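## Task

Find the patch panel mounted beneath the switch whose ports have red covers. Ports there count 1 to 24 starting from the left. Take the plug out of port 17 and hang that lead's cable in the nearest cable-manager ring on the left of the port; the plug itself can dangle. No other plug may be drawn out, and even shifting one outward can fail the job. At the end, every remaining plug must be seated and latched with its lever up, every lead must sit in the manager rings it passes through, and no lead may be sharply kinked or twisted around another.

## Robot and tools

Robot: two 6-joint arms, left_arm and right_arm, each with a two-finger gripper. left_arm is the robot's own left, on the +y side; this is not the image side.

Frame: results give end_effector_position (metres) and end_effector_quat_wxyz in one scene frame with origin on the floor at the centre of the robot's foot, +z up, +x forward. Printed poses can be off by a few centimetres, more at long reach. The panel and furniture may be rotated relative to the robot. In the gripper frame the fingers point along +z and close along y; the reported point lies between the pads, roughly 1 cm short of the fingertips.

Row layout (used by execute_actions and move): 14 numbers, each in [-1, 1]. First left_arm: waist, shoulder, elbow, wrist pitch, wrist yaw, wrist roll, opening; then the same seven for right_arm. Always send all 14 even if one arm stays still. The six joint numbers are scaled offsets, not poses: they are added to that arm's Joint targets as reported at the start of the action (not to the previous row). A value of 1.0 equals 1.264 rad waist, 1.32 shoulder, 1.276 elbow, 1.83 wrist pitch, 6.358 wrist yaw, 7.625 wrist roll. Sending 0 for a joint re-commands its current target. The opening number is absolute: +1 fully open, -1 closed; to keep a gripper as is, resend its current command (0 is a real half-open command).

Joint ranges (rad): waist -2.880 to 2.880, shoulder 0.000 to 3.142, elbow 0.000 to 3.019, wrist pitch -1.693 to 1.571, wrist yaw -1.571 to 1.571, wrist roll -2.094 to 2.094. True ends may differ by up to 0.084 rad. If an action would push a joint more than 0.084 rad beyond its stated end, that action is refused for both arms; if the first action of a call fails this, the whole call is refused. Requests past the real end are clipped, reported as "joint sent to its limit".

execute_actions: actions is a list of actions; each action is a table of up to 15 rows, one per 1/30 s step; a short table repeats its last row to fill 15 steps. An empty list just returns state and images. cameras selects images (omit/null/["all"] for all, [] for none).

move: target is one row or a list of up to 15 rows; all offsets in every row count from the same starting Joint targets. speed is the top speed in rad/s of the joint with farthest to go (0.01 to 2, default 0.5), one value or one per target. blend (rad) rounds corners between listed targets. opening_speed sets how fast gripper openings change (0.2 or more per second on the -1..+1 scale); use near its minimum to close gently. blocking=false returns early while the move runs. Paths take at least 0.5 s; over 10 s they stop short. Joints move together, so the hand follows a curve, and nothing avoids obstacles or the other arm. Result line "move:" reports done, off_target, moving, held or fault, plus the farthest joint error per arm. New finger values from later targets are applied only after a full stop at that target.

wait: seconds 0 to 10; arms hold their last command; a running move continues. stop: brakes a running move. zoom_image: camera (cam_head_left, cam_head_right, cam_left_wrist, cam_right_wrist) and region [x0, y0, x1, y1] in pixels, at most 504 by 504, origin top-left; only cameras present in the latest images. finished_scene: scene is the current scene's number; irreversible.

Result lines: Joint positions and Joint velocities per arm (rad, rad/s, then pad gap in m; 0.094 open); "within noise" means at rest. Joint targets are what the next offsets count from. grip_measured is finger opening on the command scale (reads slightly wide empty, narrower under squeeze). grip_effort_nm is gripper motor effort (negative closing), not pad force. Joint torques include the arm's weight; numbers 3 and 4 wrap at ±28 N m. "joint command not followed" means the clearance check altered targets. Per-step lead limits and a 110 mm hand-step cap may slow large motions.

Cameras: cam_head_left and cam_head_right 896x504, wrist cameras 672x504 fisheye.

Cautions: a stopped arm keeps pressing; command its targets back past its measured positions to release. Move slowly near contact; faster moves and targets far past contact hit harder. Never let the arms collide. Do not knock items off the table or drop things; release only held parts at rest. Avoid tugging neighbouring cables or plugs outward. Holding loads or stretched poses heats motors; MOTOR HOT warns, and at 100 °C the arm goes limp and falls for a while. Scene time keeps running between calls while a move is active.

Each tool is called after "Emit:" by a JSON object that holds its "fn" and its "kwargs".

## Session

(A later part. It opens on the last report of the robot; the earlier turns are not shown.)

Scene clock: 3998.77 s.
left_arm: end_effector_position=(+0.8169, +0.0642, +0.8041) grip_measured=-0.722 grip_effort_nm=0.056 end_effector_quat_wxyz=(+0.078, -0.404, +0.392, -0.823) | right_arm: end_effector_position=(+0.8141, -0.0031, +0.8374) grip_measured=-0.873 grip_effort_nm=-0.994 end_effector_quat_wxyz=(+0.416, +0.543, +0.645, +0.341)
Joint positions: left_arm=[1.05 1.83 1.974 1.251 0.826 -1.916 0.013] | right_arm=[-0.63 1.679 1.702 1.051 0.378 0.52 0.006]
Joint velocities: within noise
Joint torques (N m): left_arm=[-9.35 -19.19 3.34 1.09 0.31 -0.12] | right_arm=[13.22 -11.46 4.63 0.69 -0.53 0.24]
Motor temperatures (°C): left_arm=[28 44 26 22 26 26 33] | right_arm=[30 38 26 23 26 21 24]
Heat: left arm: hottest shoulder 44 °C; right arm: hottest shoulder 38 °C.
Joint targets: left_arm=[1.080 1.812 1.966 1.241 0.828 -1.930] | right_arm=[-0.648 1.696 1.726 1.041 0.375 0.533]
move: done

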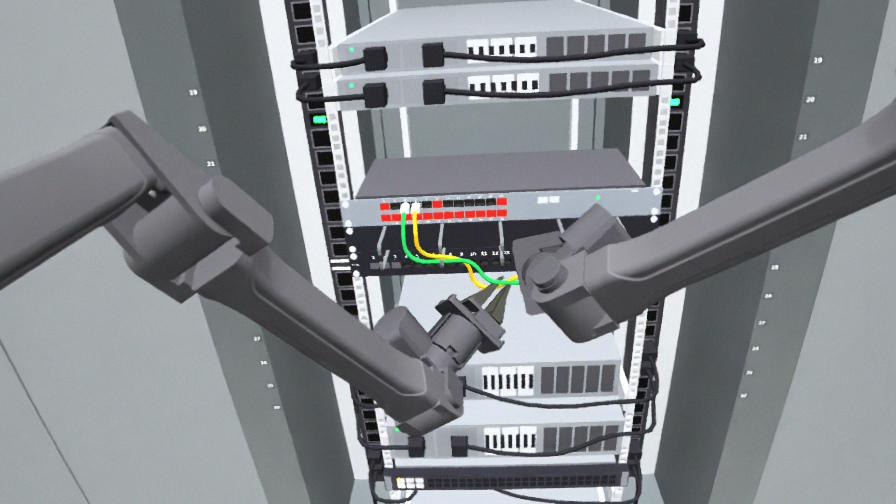

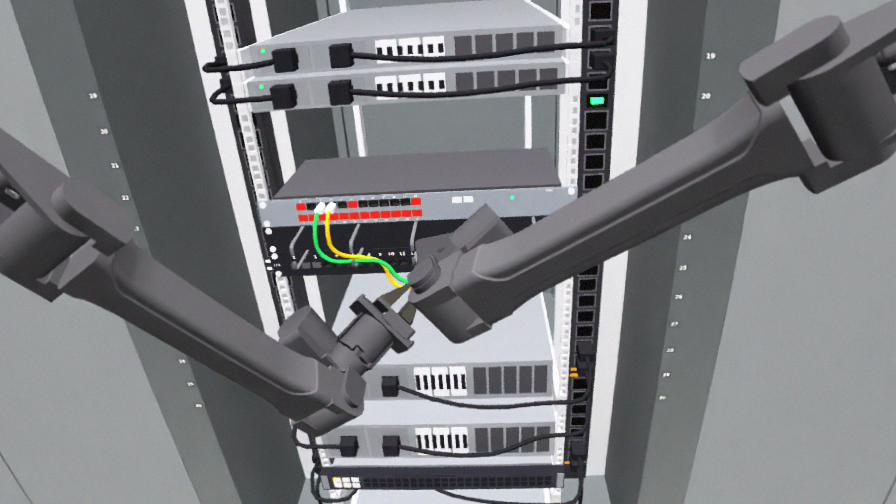

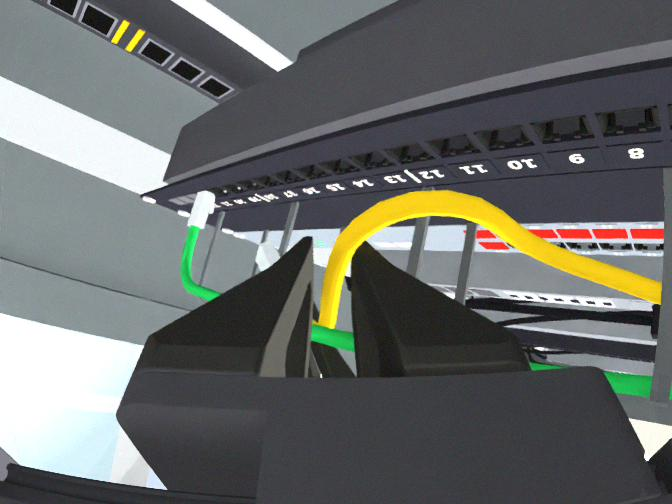

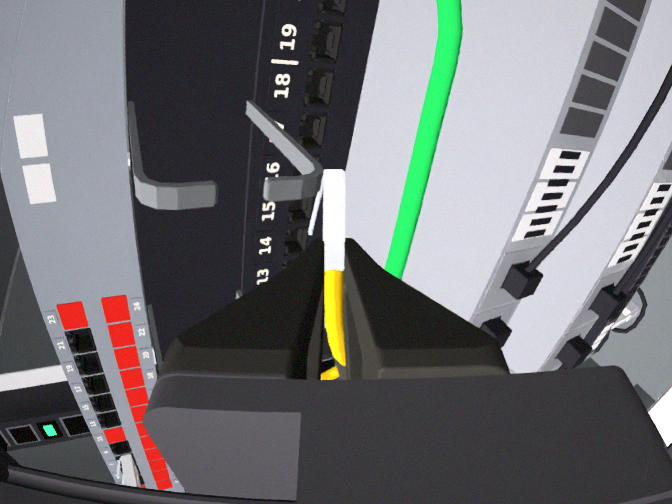

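Emit:
{"fn": "move", "kwargs": {"target": [0.0641,0,-0.0823,0.1246,0.0033,-0.0157,-0.72,0,0,0,0,0,0,-0.95], "speed": 0.12}}

Emit:
{"fn": "zoom_image", "kwargs": {"camera": "cam_left_wrist", "region": [150, 100, 500, 400]}}

Scene clock: 4028.80 s.
left_arm: end_effector_position=(+0.7740, +0.1026, +0.7807) grip_measured=-0.722 grip_effort_nm=0.051 end_effector_quat_wxyz=(+0.081, -0.397, +0.395, -0.824) | right_arm: end_effector_position=(+0.8139, -0.0031, +0.8371) grip_measured=-0.873 grip_effort_nm=-0.994 end_effector_quat_wxyz=(+0.416, +0.543, +0.645, +0.341)
Joint positions: left_arm=[1.135 1.828 1.869 1.455 0.845 -2.035 0.013] | right_arm=[-0.63 1.679 1.702 1.051 0.378 0.52 0.006]
Joint velocities: within noise
Joint torques (N m): left_arm=[-8.12 -18.67 2.67 2.13 0.3 -0.11] | right_arm=[13.33 -11.4 4.6 0.64 -0.53 0.25]
Motor temperatures (°C): left_arm=[28 45 26 22 26 26 31] | right_arm=[30 38 26 23 26 21 25]
Heat: left arm: hottest shoulder 45 °C; right arm: hottest shoulder 38 °C.
Joint targets: left_arm=[1.161 1.812 1.861 1.469 0.849 -2.049] | right_arm=[-0.648 1.696 1.726 1.041 0.375 0.533]
move: done

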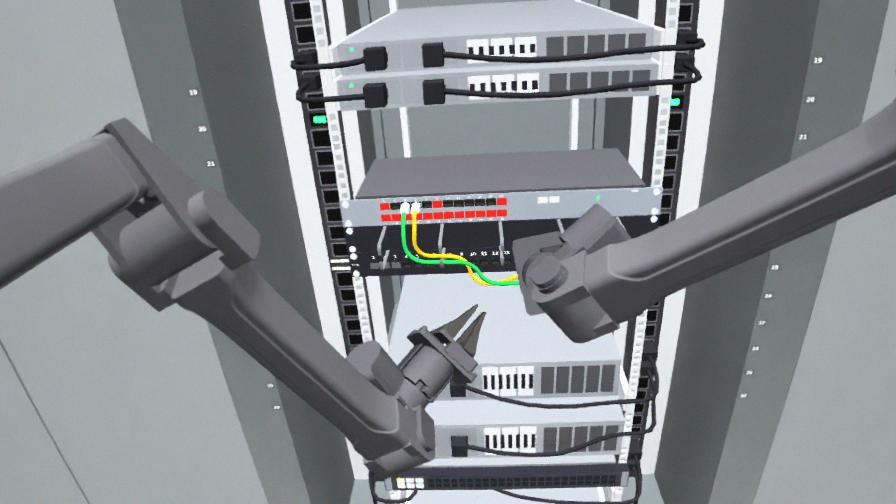

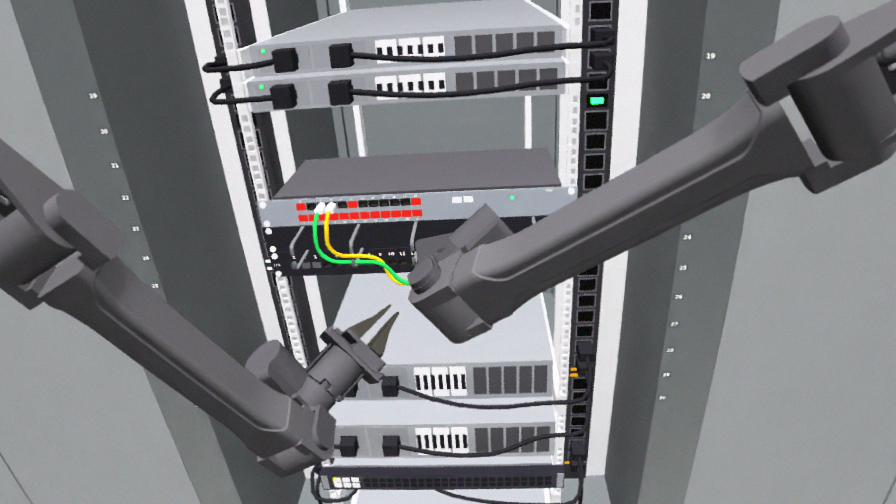

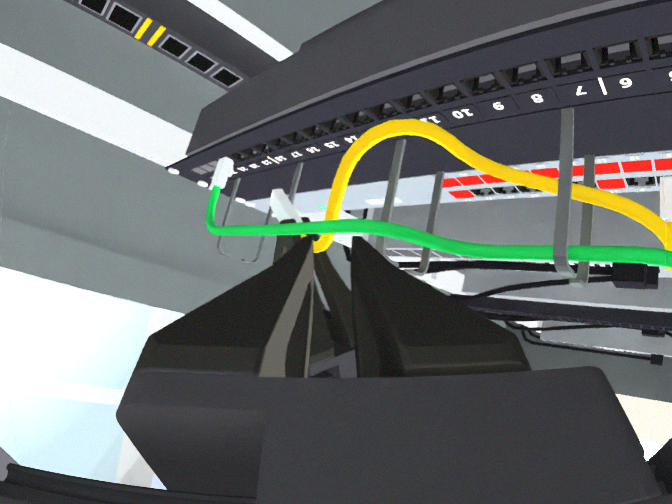

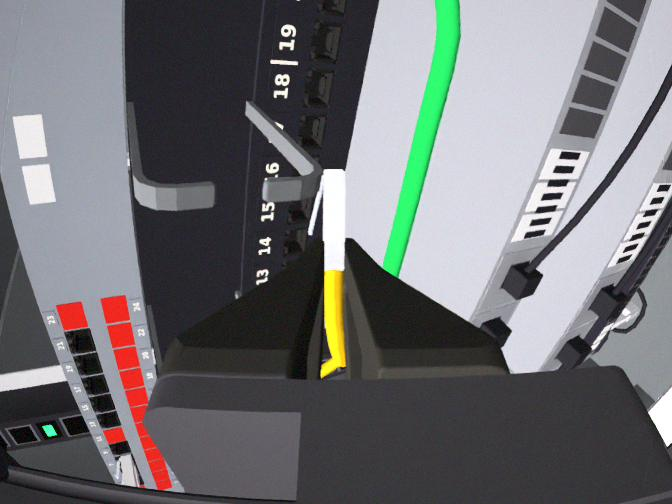

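Scaled by 1.440 from the camera's 672x504 image, which has a finer 960x720 frame.

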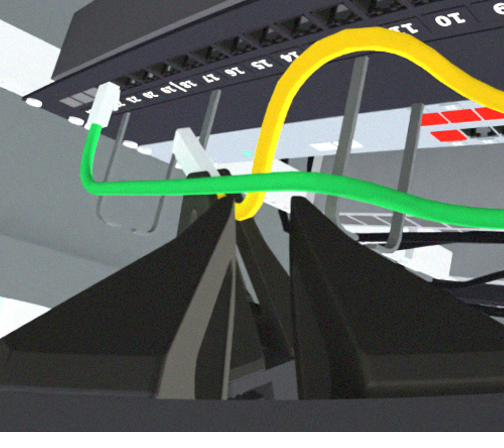

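Emit:
{"fn": "move", "kwargs": {"target": [0,0,0,0,0,0,-0.72,0.0736,-0.0939,-0.1959,0.0984,0.002,-0.0083,-0.95], "speed": 0.12}}

Emit:
{"fn": "zoom_image", "kwargs": {"camera": "cam_left_wrist", "region": [200, 50, 672, 400]}}

Emit:
{"fn": "zoom_image", "kwargs": {"camera": "cam_head_left", "region": [380, 200, 640, 346]}}

Scene clock: 4074.03 s.
left_arm: end_effector_position=(+0.7738, +0.1026, +0.7808) grip_measured=-0.722 grip_effort_nm=0.051 end_effector_quat_wxyz=(+0.081, -0.397, +0.395, -0.825) | right_arm: end_effector_position=(+0.7660, -0.0087, +0.8748) grip_measured=-0.873 grip_effort_nm=-0.999 end_effector_quat_wxyz=(+0.417, +0.544, +0.639, +0.349)
Joint positions: left_arm=[1.135 1.828 1.868 1.456 0.846 -2.037 0.013] | right_arm=[-0.58 1.592 1.485 1.206 0.386 0.484 0.006]
Joint velocities: within noise
Joint torques (N m): left_arm=[-8 -18.78 2.69 2.13 0.29 -0.11] | right_arm=[16.03 -12.69 1.33 1.55 -0.37 -0.02]
Motor temperatures (°C): left_arm=[28 42 26 22 26 26 30] | right_arm=[30 38 26 23 26 21 25]
Heat: left arm: hottest shoulder 42 °C; right arm: hottest shoulder 38 °C.
Joint targets: left_arm=[1.161 1.812 1.861 1.469 0.849 -2.049] | right_arm=[-0.555 1.572 1.476 1.222 0.388 0.470]
move: done

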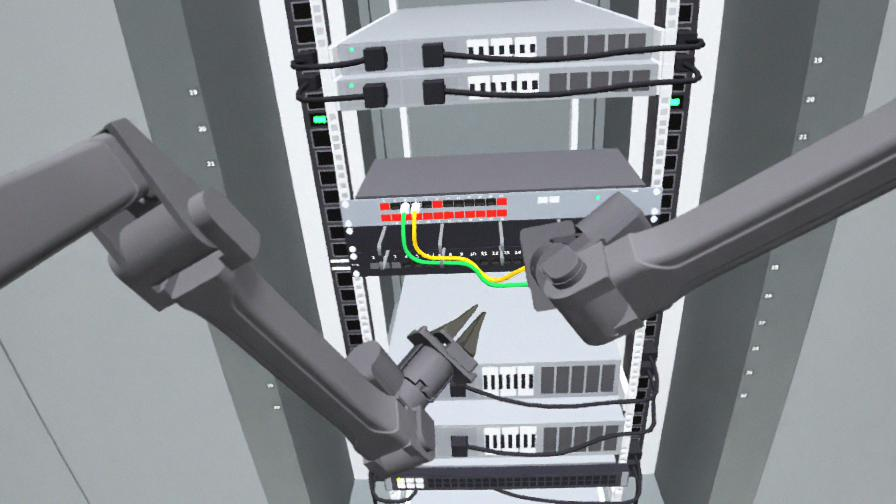

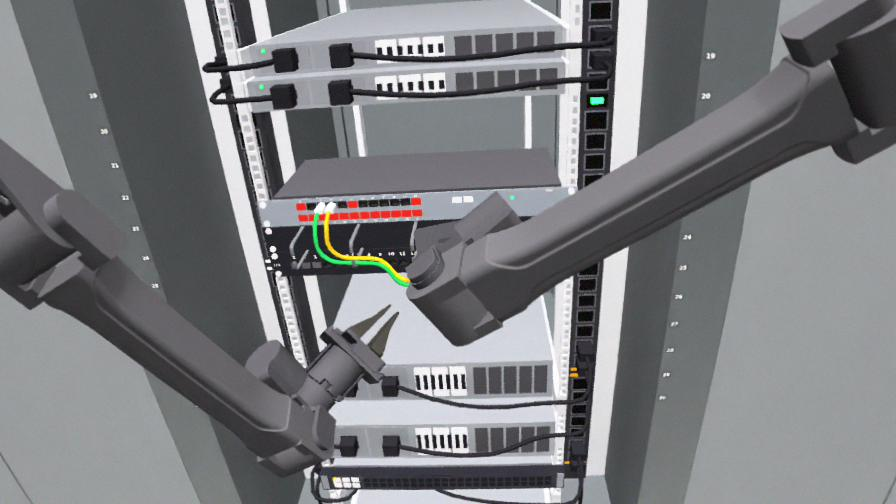

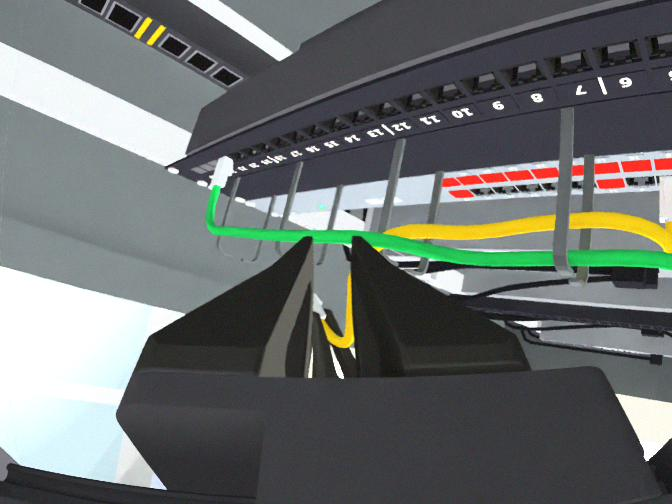

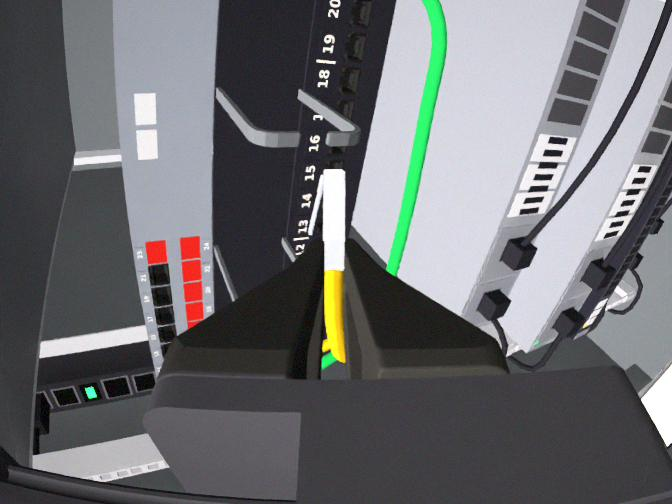

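Scaled by 1.068 from the camera's 672x504 image, which has a finer 960x720 frame.

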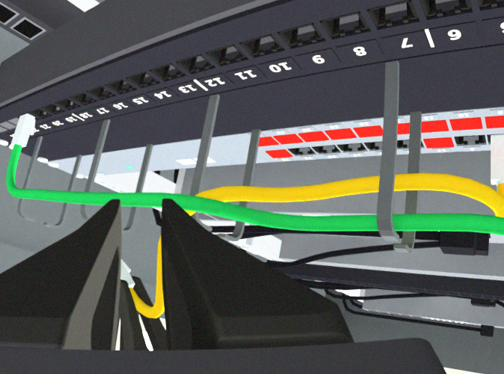

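Scaled by 1.938 from the camera's 896x504 image, which has a finer 1280x720 frame.

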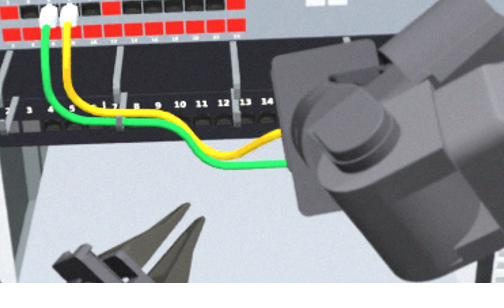

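Emit:
{"fn": "move", "kwargs": {"target": [0,0,0,0,0,0,-0.72,0.0046,-0.0417,-0.0719,0.0201,0,0,-0.95], "speed": 0.1}}

Emit:
{"fn": "zoom_image", "kwargs": {"camera": "cam_left_wrist", "region": [200, 50, 672, 400]}}

Emit:
{"fn": "zoom_image", "kwargs": {"camera": "cam_head_left", "region": [380, 200, 640, 346]}}

Emit:
{"fn": "zoom_image", "kwargs": {"camera": "cam_head_right", "region": [300, 200, 560, 346]}}

Scene clock: 4090.63 s.
left_arm: end_effector_position=(+0.7738, +0.1026, +0.7809) grip_measured=-0.722 grip_effort_nm=0.056 end_effector_quat_wxyz=(+0.081, -0.397, +0.394, -0.825) | right_arm: end_effector_position=(+0.7502, -0.0225, +0.8875) grip_measured=-0.873 grip_effort_nm=-1.004 end_effector_quat_wxyz=(+0.415, +0.544, +0.639, +0.351)
Joint positions: left_arm=[1.135 1.828 1.868 1.456 0.846 -2.037 0.013] | right_arm=[-0.574 1.538 1.392 1.243 0.386 0.482 0.006]
Joint velocities: within noise
Joint torques (N m): left_arm=[-7.94 -18.61 2.74 2.13 0.3 -0.1] | right_arm=[15.5 -12.45 1.05 1.52 -0.4 -0.03]
Motor temperatures (°C): left_arm=[28 42 25 22 26 26 30] | right_arm=[31 37 25 23 26 21 26]
Heat: left arm: hottest shoulder 42 °C; right arm: hottest shoulder 37 °C.
Joint targets: left_arm=[1.161 1.812 1.861 1.469 0.849 -2.049] | right_arm=[-0.549 1.517 1.384 1.259 0.388 0.470]
move: done

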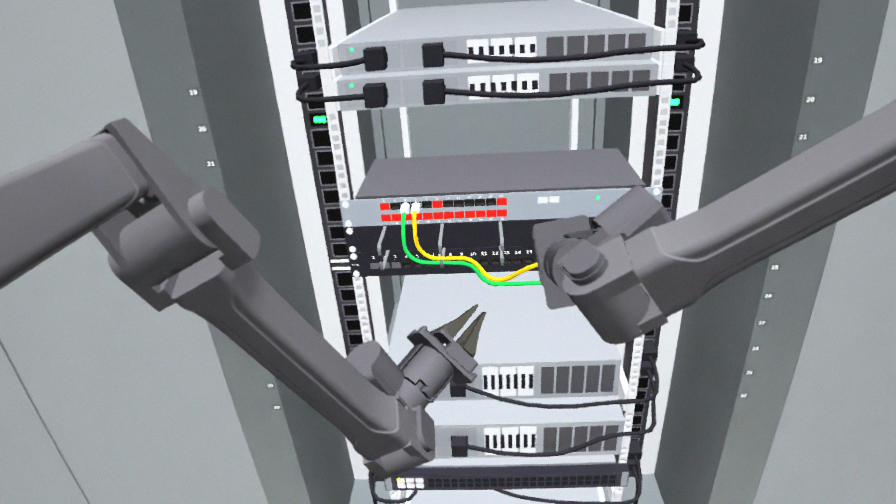

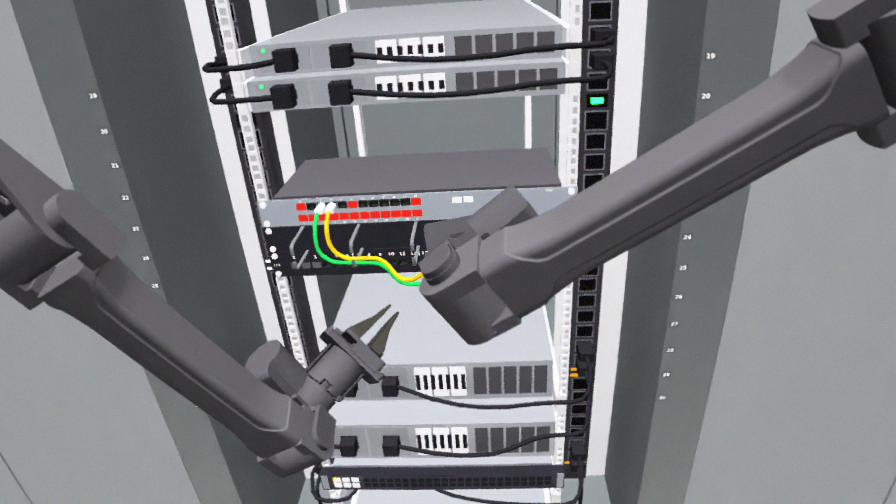

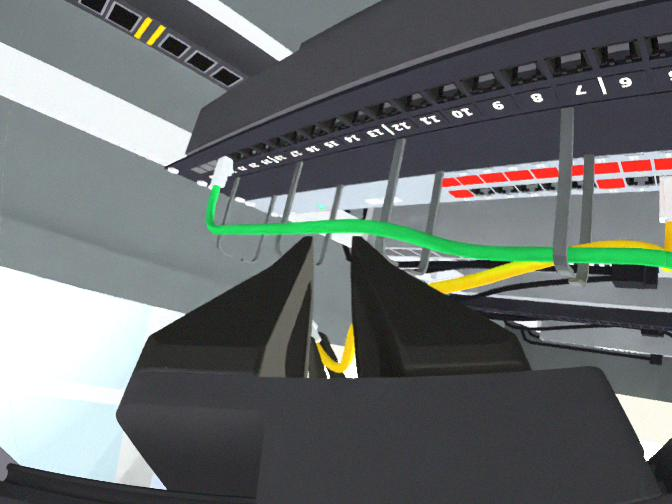

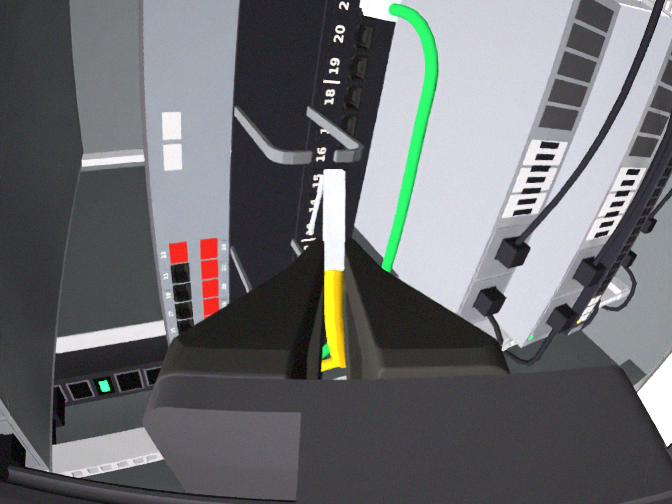

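Scaled by 1.068 from the camera's 672x504 image, which has a finer 960x720 frame.

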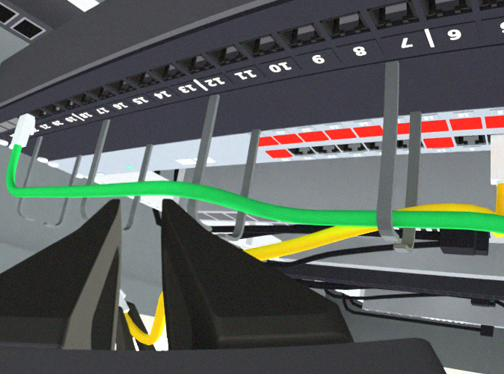

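Scaled by 1.938 from the camera's 896x504 image, which has a finer 1280x720 frame.

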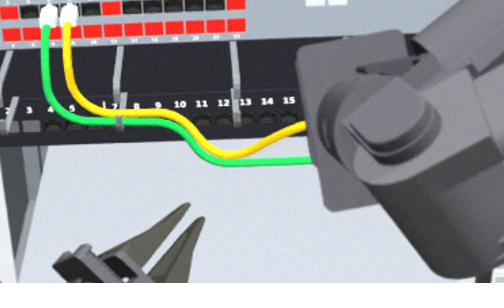

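Scaled by 1.938 from the camera's 896x504 image, which has a finer 1280x720 frame.

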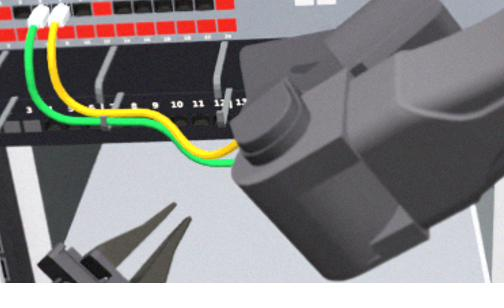

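Emit:
{"fn": "move", "kwargs": {"target": [[-0.1195,-0.1265,-0.3299,-0.0322,-0.0467,0.0759,-0.6,0,0,0,0,0,0,-0.95],[-0.2081,-0.2606,-0.453,-0.0541,-0.093,0.152,-0.6,0,0,0,0,0,0,-0.95]], "speed": 0.5, "blend": 0.1}}

Emit:
{"fn": "zoom_image", "kwargs": {"camera": "cam_left_wrist", "region": [200, 0, 550, 300]}}

Scene clock: 4118.63 s.
left_arm: end_effector_position=(+0.7404, +0.1052, +0.8623) grip_measured=-0.602 grip_effort_nm=0.056 end_effector_quat_wxyz=(+0.431, -0.425, +0.558, -0.567) | right_arm: end_effector_position=(+0.7500, -0.0224, +0.8875) grip_measured=-0.873 grip_effort_nm=-0.999 end_effector_quat_wxyz=(+0.415, +0.544, +0.639, +0.351)
Joint positions: left_arm=[0.915 1.482 1.29 1.379 0.262 -0.903 0.019] | right_arm=[-0.574 1.538 1.392 1.243 0.386 0.482 0.006]
Joint velocities: within noise
Joint torques (N m): left_arm=[-11.63 -14.92 1.11 1.1 0.28 0.14] | right_arm=[14.97 -12.45 1.09 1.66 -0.4 -0.02]
Motor temperatures (°C): left_arm=[28 42 25 22 26 26 30] | right_arm=[31 38 25 23 26 21 26]
Heat: left arm: hottest shoulder 42 °C; right arm: hottest shoulder 38 °C.
Joint targets: left_arm=[0.898 1.468 1.283 1.370 0.258 -0.890] | right_arm=[-0.549 1.517 1.384 1.258 0.388 0.470]
move: done

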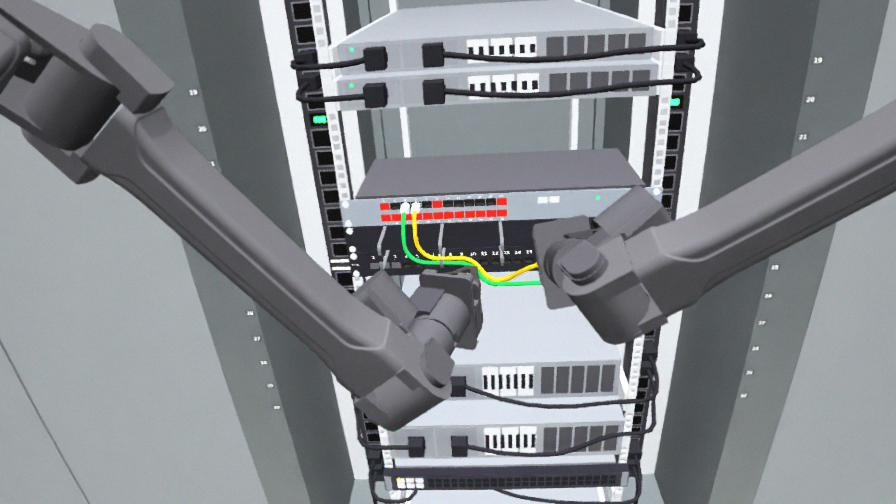

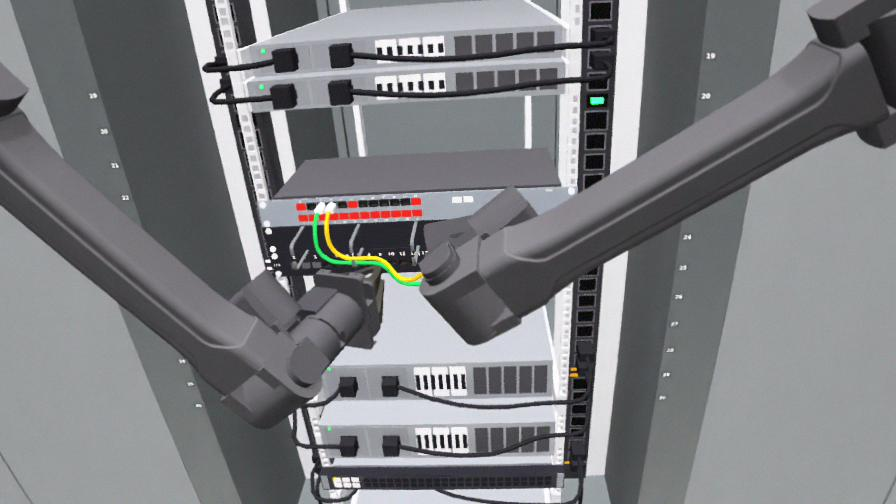

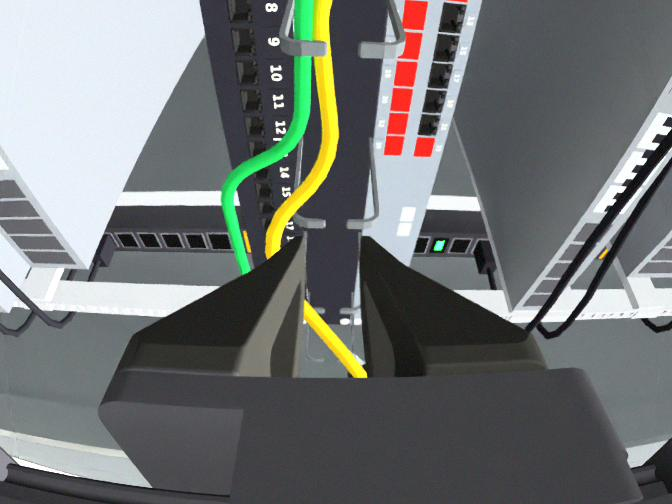

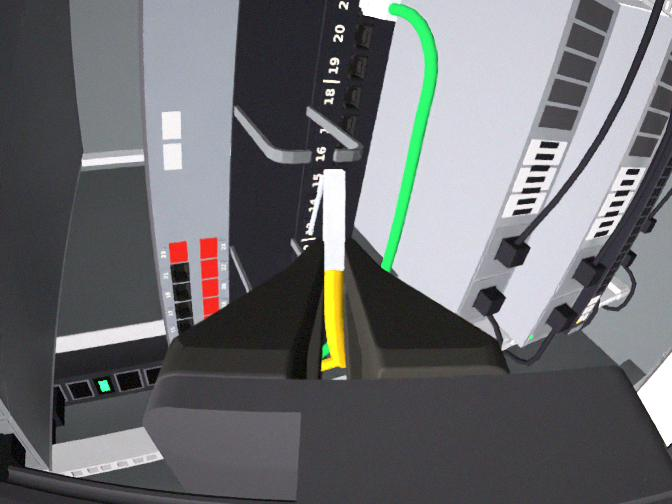

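Scaled by 1.440 from the camera's 672x504 image, which has a finer 960x720 frame.

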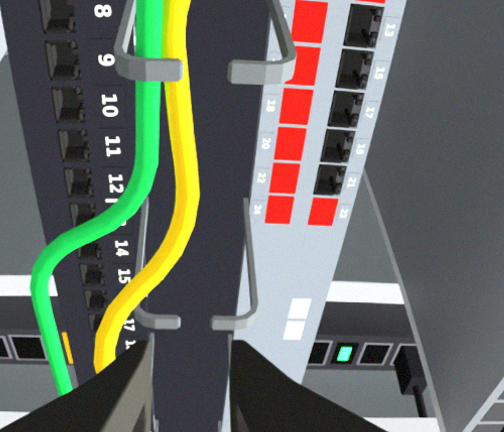

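Emit:
{"fn": "move", "kwargs": {"target": [0,0.0659,0.1481,-0.0678,0,0,-0.6,0,0,0,0,0,0,-0.95], "speed": 0.12, "cameras": ["cam_left_wrist","cam_right_wrist"]}}

Emit:
{"fn": "zoom_image", "kwargs": {"camera": "cam_left_wrist", "region": [150, 0, 550, 400]}}

Scene clock: 4171.87 s.
left_arm: end_effector_position=(+0.7908, +0.1021, +0.8550) grip_measured=-0.602 grip_effort_nm=0.056 end_effector_quat_wxyz=(+0.433, -0.424, +0.557, -0.567) | right_arm: end_effector_position=(+0.7500, -0.0224, +0.8875) grip_measured=-0.873 grip_effort_nm=-0.999 end_effector_quat_wxyz=(+0.415, +0.544, +0.639, +0.351)
Joint positions: left_arm=[0.915 1.518 1.453 1.256 0.261 -0.902 0.019] | right_arm=[-0.574 1.538 1.392 1.243 0.386 0.482 0.006]
Joint velocities: within noise
Joint torques (N m): left_arm=[-12.22 -12.4 3.86 1.21 0.31 0.12] | right_arm=[15.03 -12.45 1.09 1.61 -0.37 -0.02]
Motor temperatures (°C): left_arm=[28 40 25 22 26 26 29] | right_arm=[31 38 24 23 26 21 26]
Heat: left arm: hottest shoulder 40 °C; right arm: hottest shoulder 38 °C.
Joint targets: left_arm=[0.898 1.555 1.472 1.246 0.258 -0.890] | right_arm=[-0.549 1.517 1.384 1.258 0.388 0.470]
move: off_target (left_arm); left_arm: the shoulder is farthest, 0.037 rad from its target
Images, in order (width x height): cam_left_wrist 672x504, cam_right_wrist 672x504.

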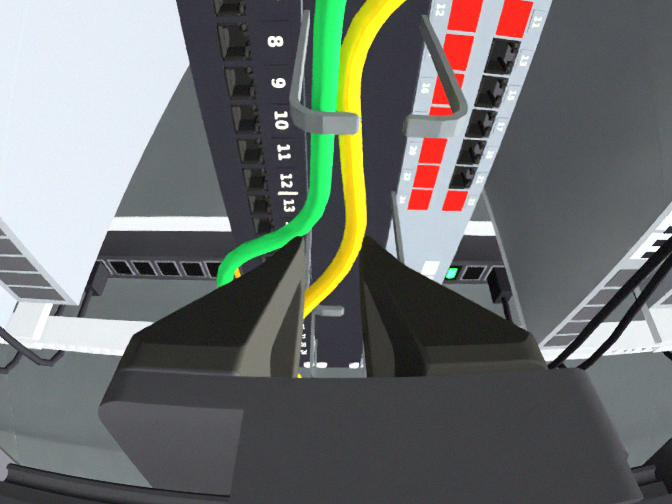

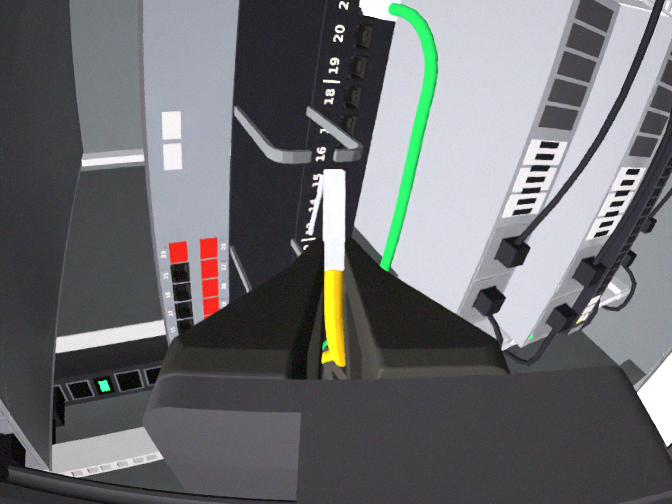

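Scaled by 1.260 from the camera's 672x504 image, which has a finer 960x720 frame.

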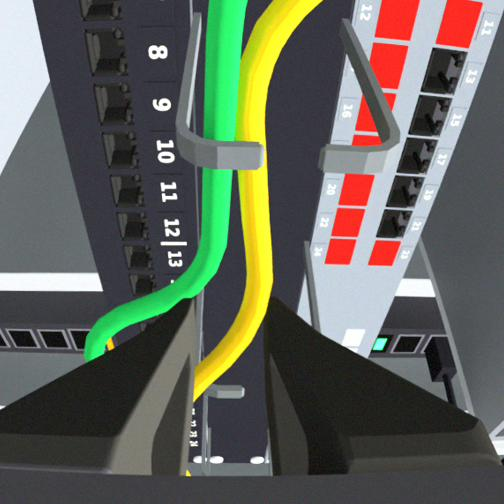

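Emit:
{"fn": "move", "kwargs": {"target": [0,0,0,0,0,0,-0.95,0,0,0,0,0,0,-0.95], "opening_speed": 0.3, "cameras": ["cam_left_wrist","cam_right_wrist"]}}

Emit:
{"fn": "zoom_image", "kwargs": {"camera": "cam_left_wrist", "region": [150, 0, 550, 400]}}

Scene clock: 4188.63 s.
left_arm: end_effector_position=(+0.7932, +0.1033, +0.8559) grip_measured=-0.908 grip_effort_nm=-1.013 end_effector_quat_wxyz=(+0.437, -0.423, +0.557, -0.565) | right_arm: end_effector_position=(+0.7521, -0.0256, +0.8897) grip_measured=-0.873 grip_effort_nm=-0.999 end_effector_quat_wxyz=(+0.418, +0.545, +0.636, +0.351)
Joint positions: left_arm=[0.915 1.518 1.459 1.255 0.259 -0.895 0.004] | right_arm=[-0.574 1.534 1.392 1.247 0.386 0.482 0.006]
Joint velocities: within noise
Joint torques (N m): left_arm=[-12.1 -12.4 3.47 1.14 0.36 0.07] | right_arm=[15.33 -11.81 1.07 1.47 -0.39 -0.03]
Motor temperatures (°C): left_arm=[28 39 25 22 26 26 29] | right_arm=[31 38 24 23 26 21 27]
Heat: left arm: hottest shoulder 39 °C; right arm: hottest shoulder 38 °C.
Joint targets: left_arm=[0.898 1.555 1.472 1.246 0.257 -0.890] | right_arm=[-0.549 1.517 1.384 1.259 0.387 0.470]
move: off_target (left_arm); left_arm: the shoulder is farthest, 0.037 rad from its target
Images, in order (width x height): cam_left_wrist 672x504, cam_right_wrist 672x504.

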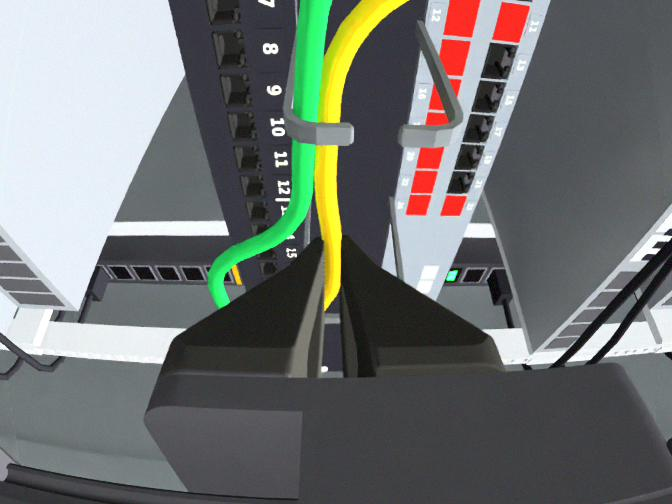

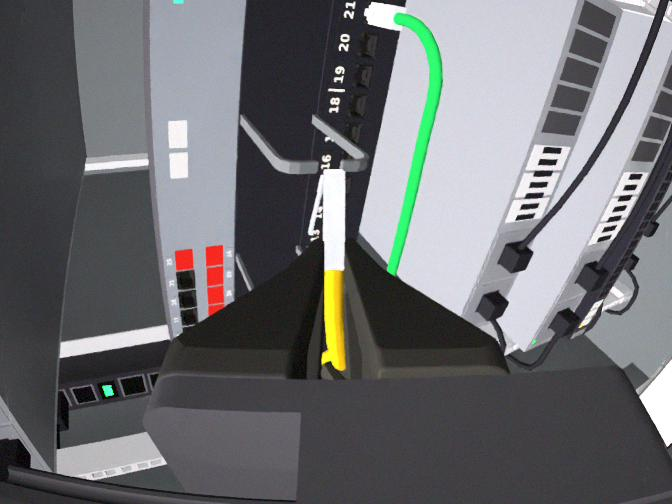

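Scaled by 1.260 from the camera's 672x504 image, which has a finer 960x720 frame.

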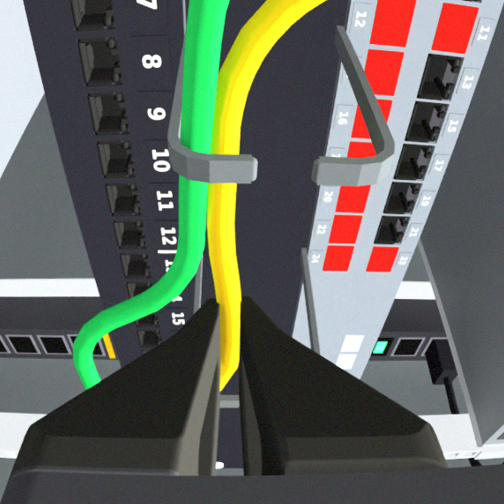

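Emit:
{"fn": "move", "kwargs": {"target": [[0,0,0,0,0,0,-0.6,0,0,0,0,0,0,-0.95],[0.0688,-0.0485,0.0094,-0.0847,0.0289,0,-0.6,0,0,0,0,0,0,-0.95]], "speed": 0.12, "opening_speed": 0.4}}

Emit:
{"fn": "zoom_image", "kwargs": {"camera": "cam_left_wrist", "region": [150, 0, 550, 400]}}

Emit:
{"fn": "zoom_image", "kwargs": {"camera": "cam_head_left", "region": [420, 210, 580, 300]}}

Scene clock: 4247.30 s.
left_arm: end_effector_position=(+0.7901, +0.0906, +0.8441) grip_measured=-0.601 grip_effort_nm=0.027 end_effector_quat_wxyz=(+0.381, -0.364, +0.598, -0.605) | right_arm: end_effector_position=(+0.7524, -0.0259, +0.8901) grip_measured=-0.873 grip_effort_nm=-0.994 end_effector_quat_wxyz=(+0.418, +0.546, +0.636, +0.351)
Joint positions: left_arm=[0.961 1.498 1.473 1.106 0.436 -0.894 0.019] | right_arm=[-0.573 1.533 1.392 1.247 0.387 0.482 0.006]
Joint velocities: within noise
Joint torques (N m): left_arm=[-8.18 -16.5 3.59 0.9 0.64 0.06] | right_arm=[15.09 -11.93 1.14 1.47 -0.41 -0.01]
Motor temperatures (°C): left_arm=[29 38 26 22 26 26 31] | right_arm=[32 37 24 23 26 21 27]
Heat: left arm: hottest shoulder 38 °C; right arm: hottest shoulder 37 °C.
Joint targets: left_arm=[0.985 1.491 1.484 1.091 0.441 -0.890] | right_arm=[-0.549 1.517 1.384 1.258 0.388 0.470]
move: done

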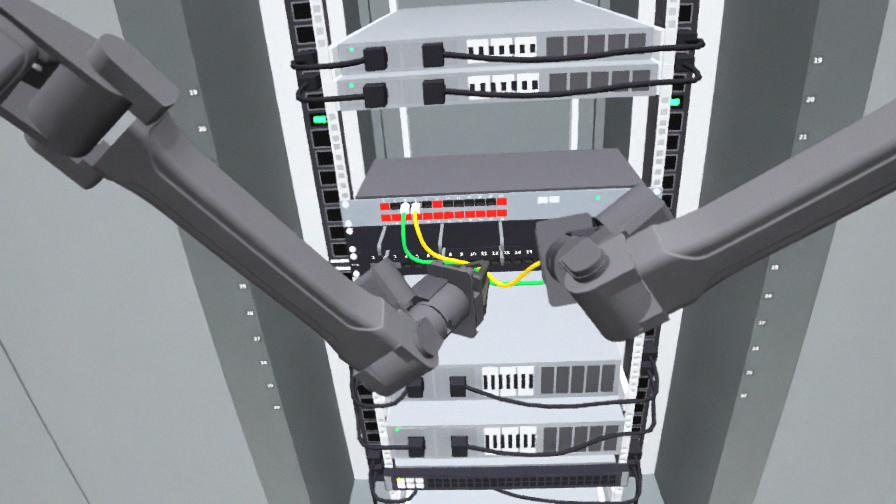

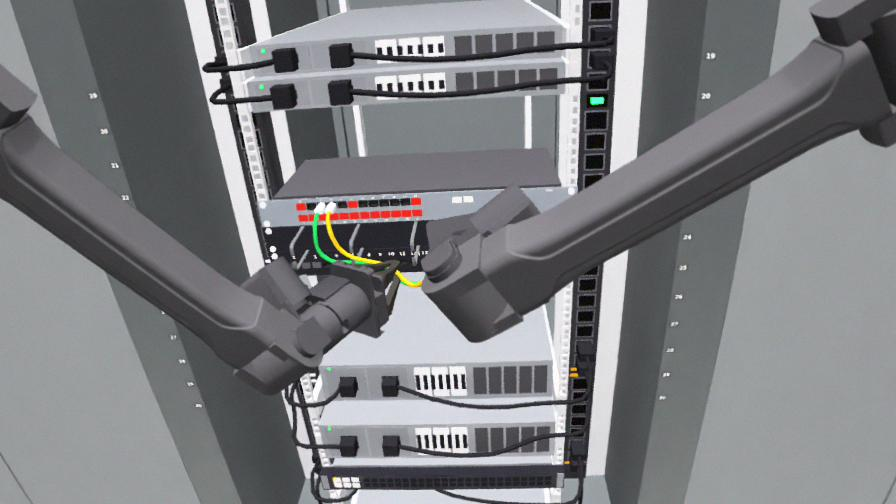

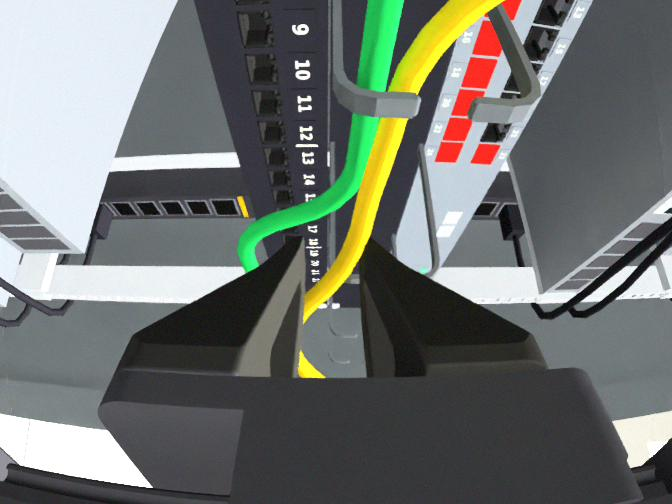

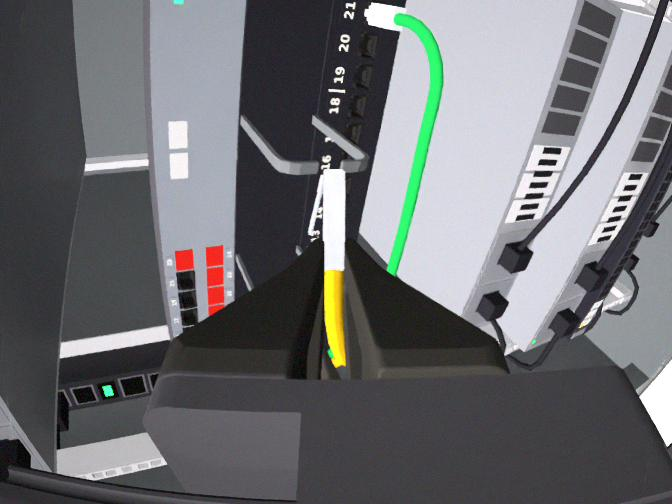

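Scaled by 1.260 from the camera's 672x504 image, which has a finer 960x720 frame.

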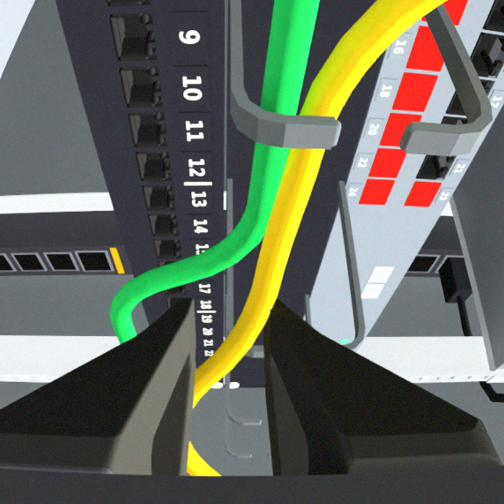

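Scaled by 3.150 from the camera's 896x504 image, which has a finer 1280x720 frame.

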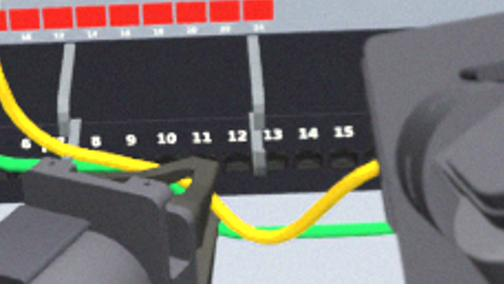

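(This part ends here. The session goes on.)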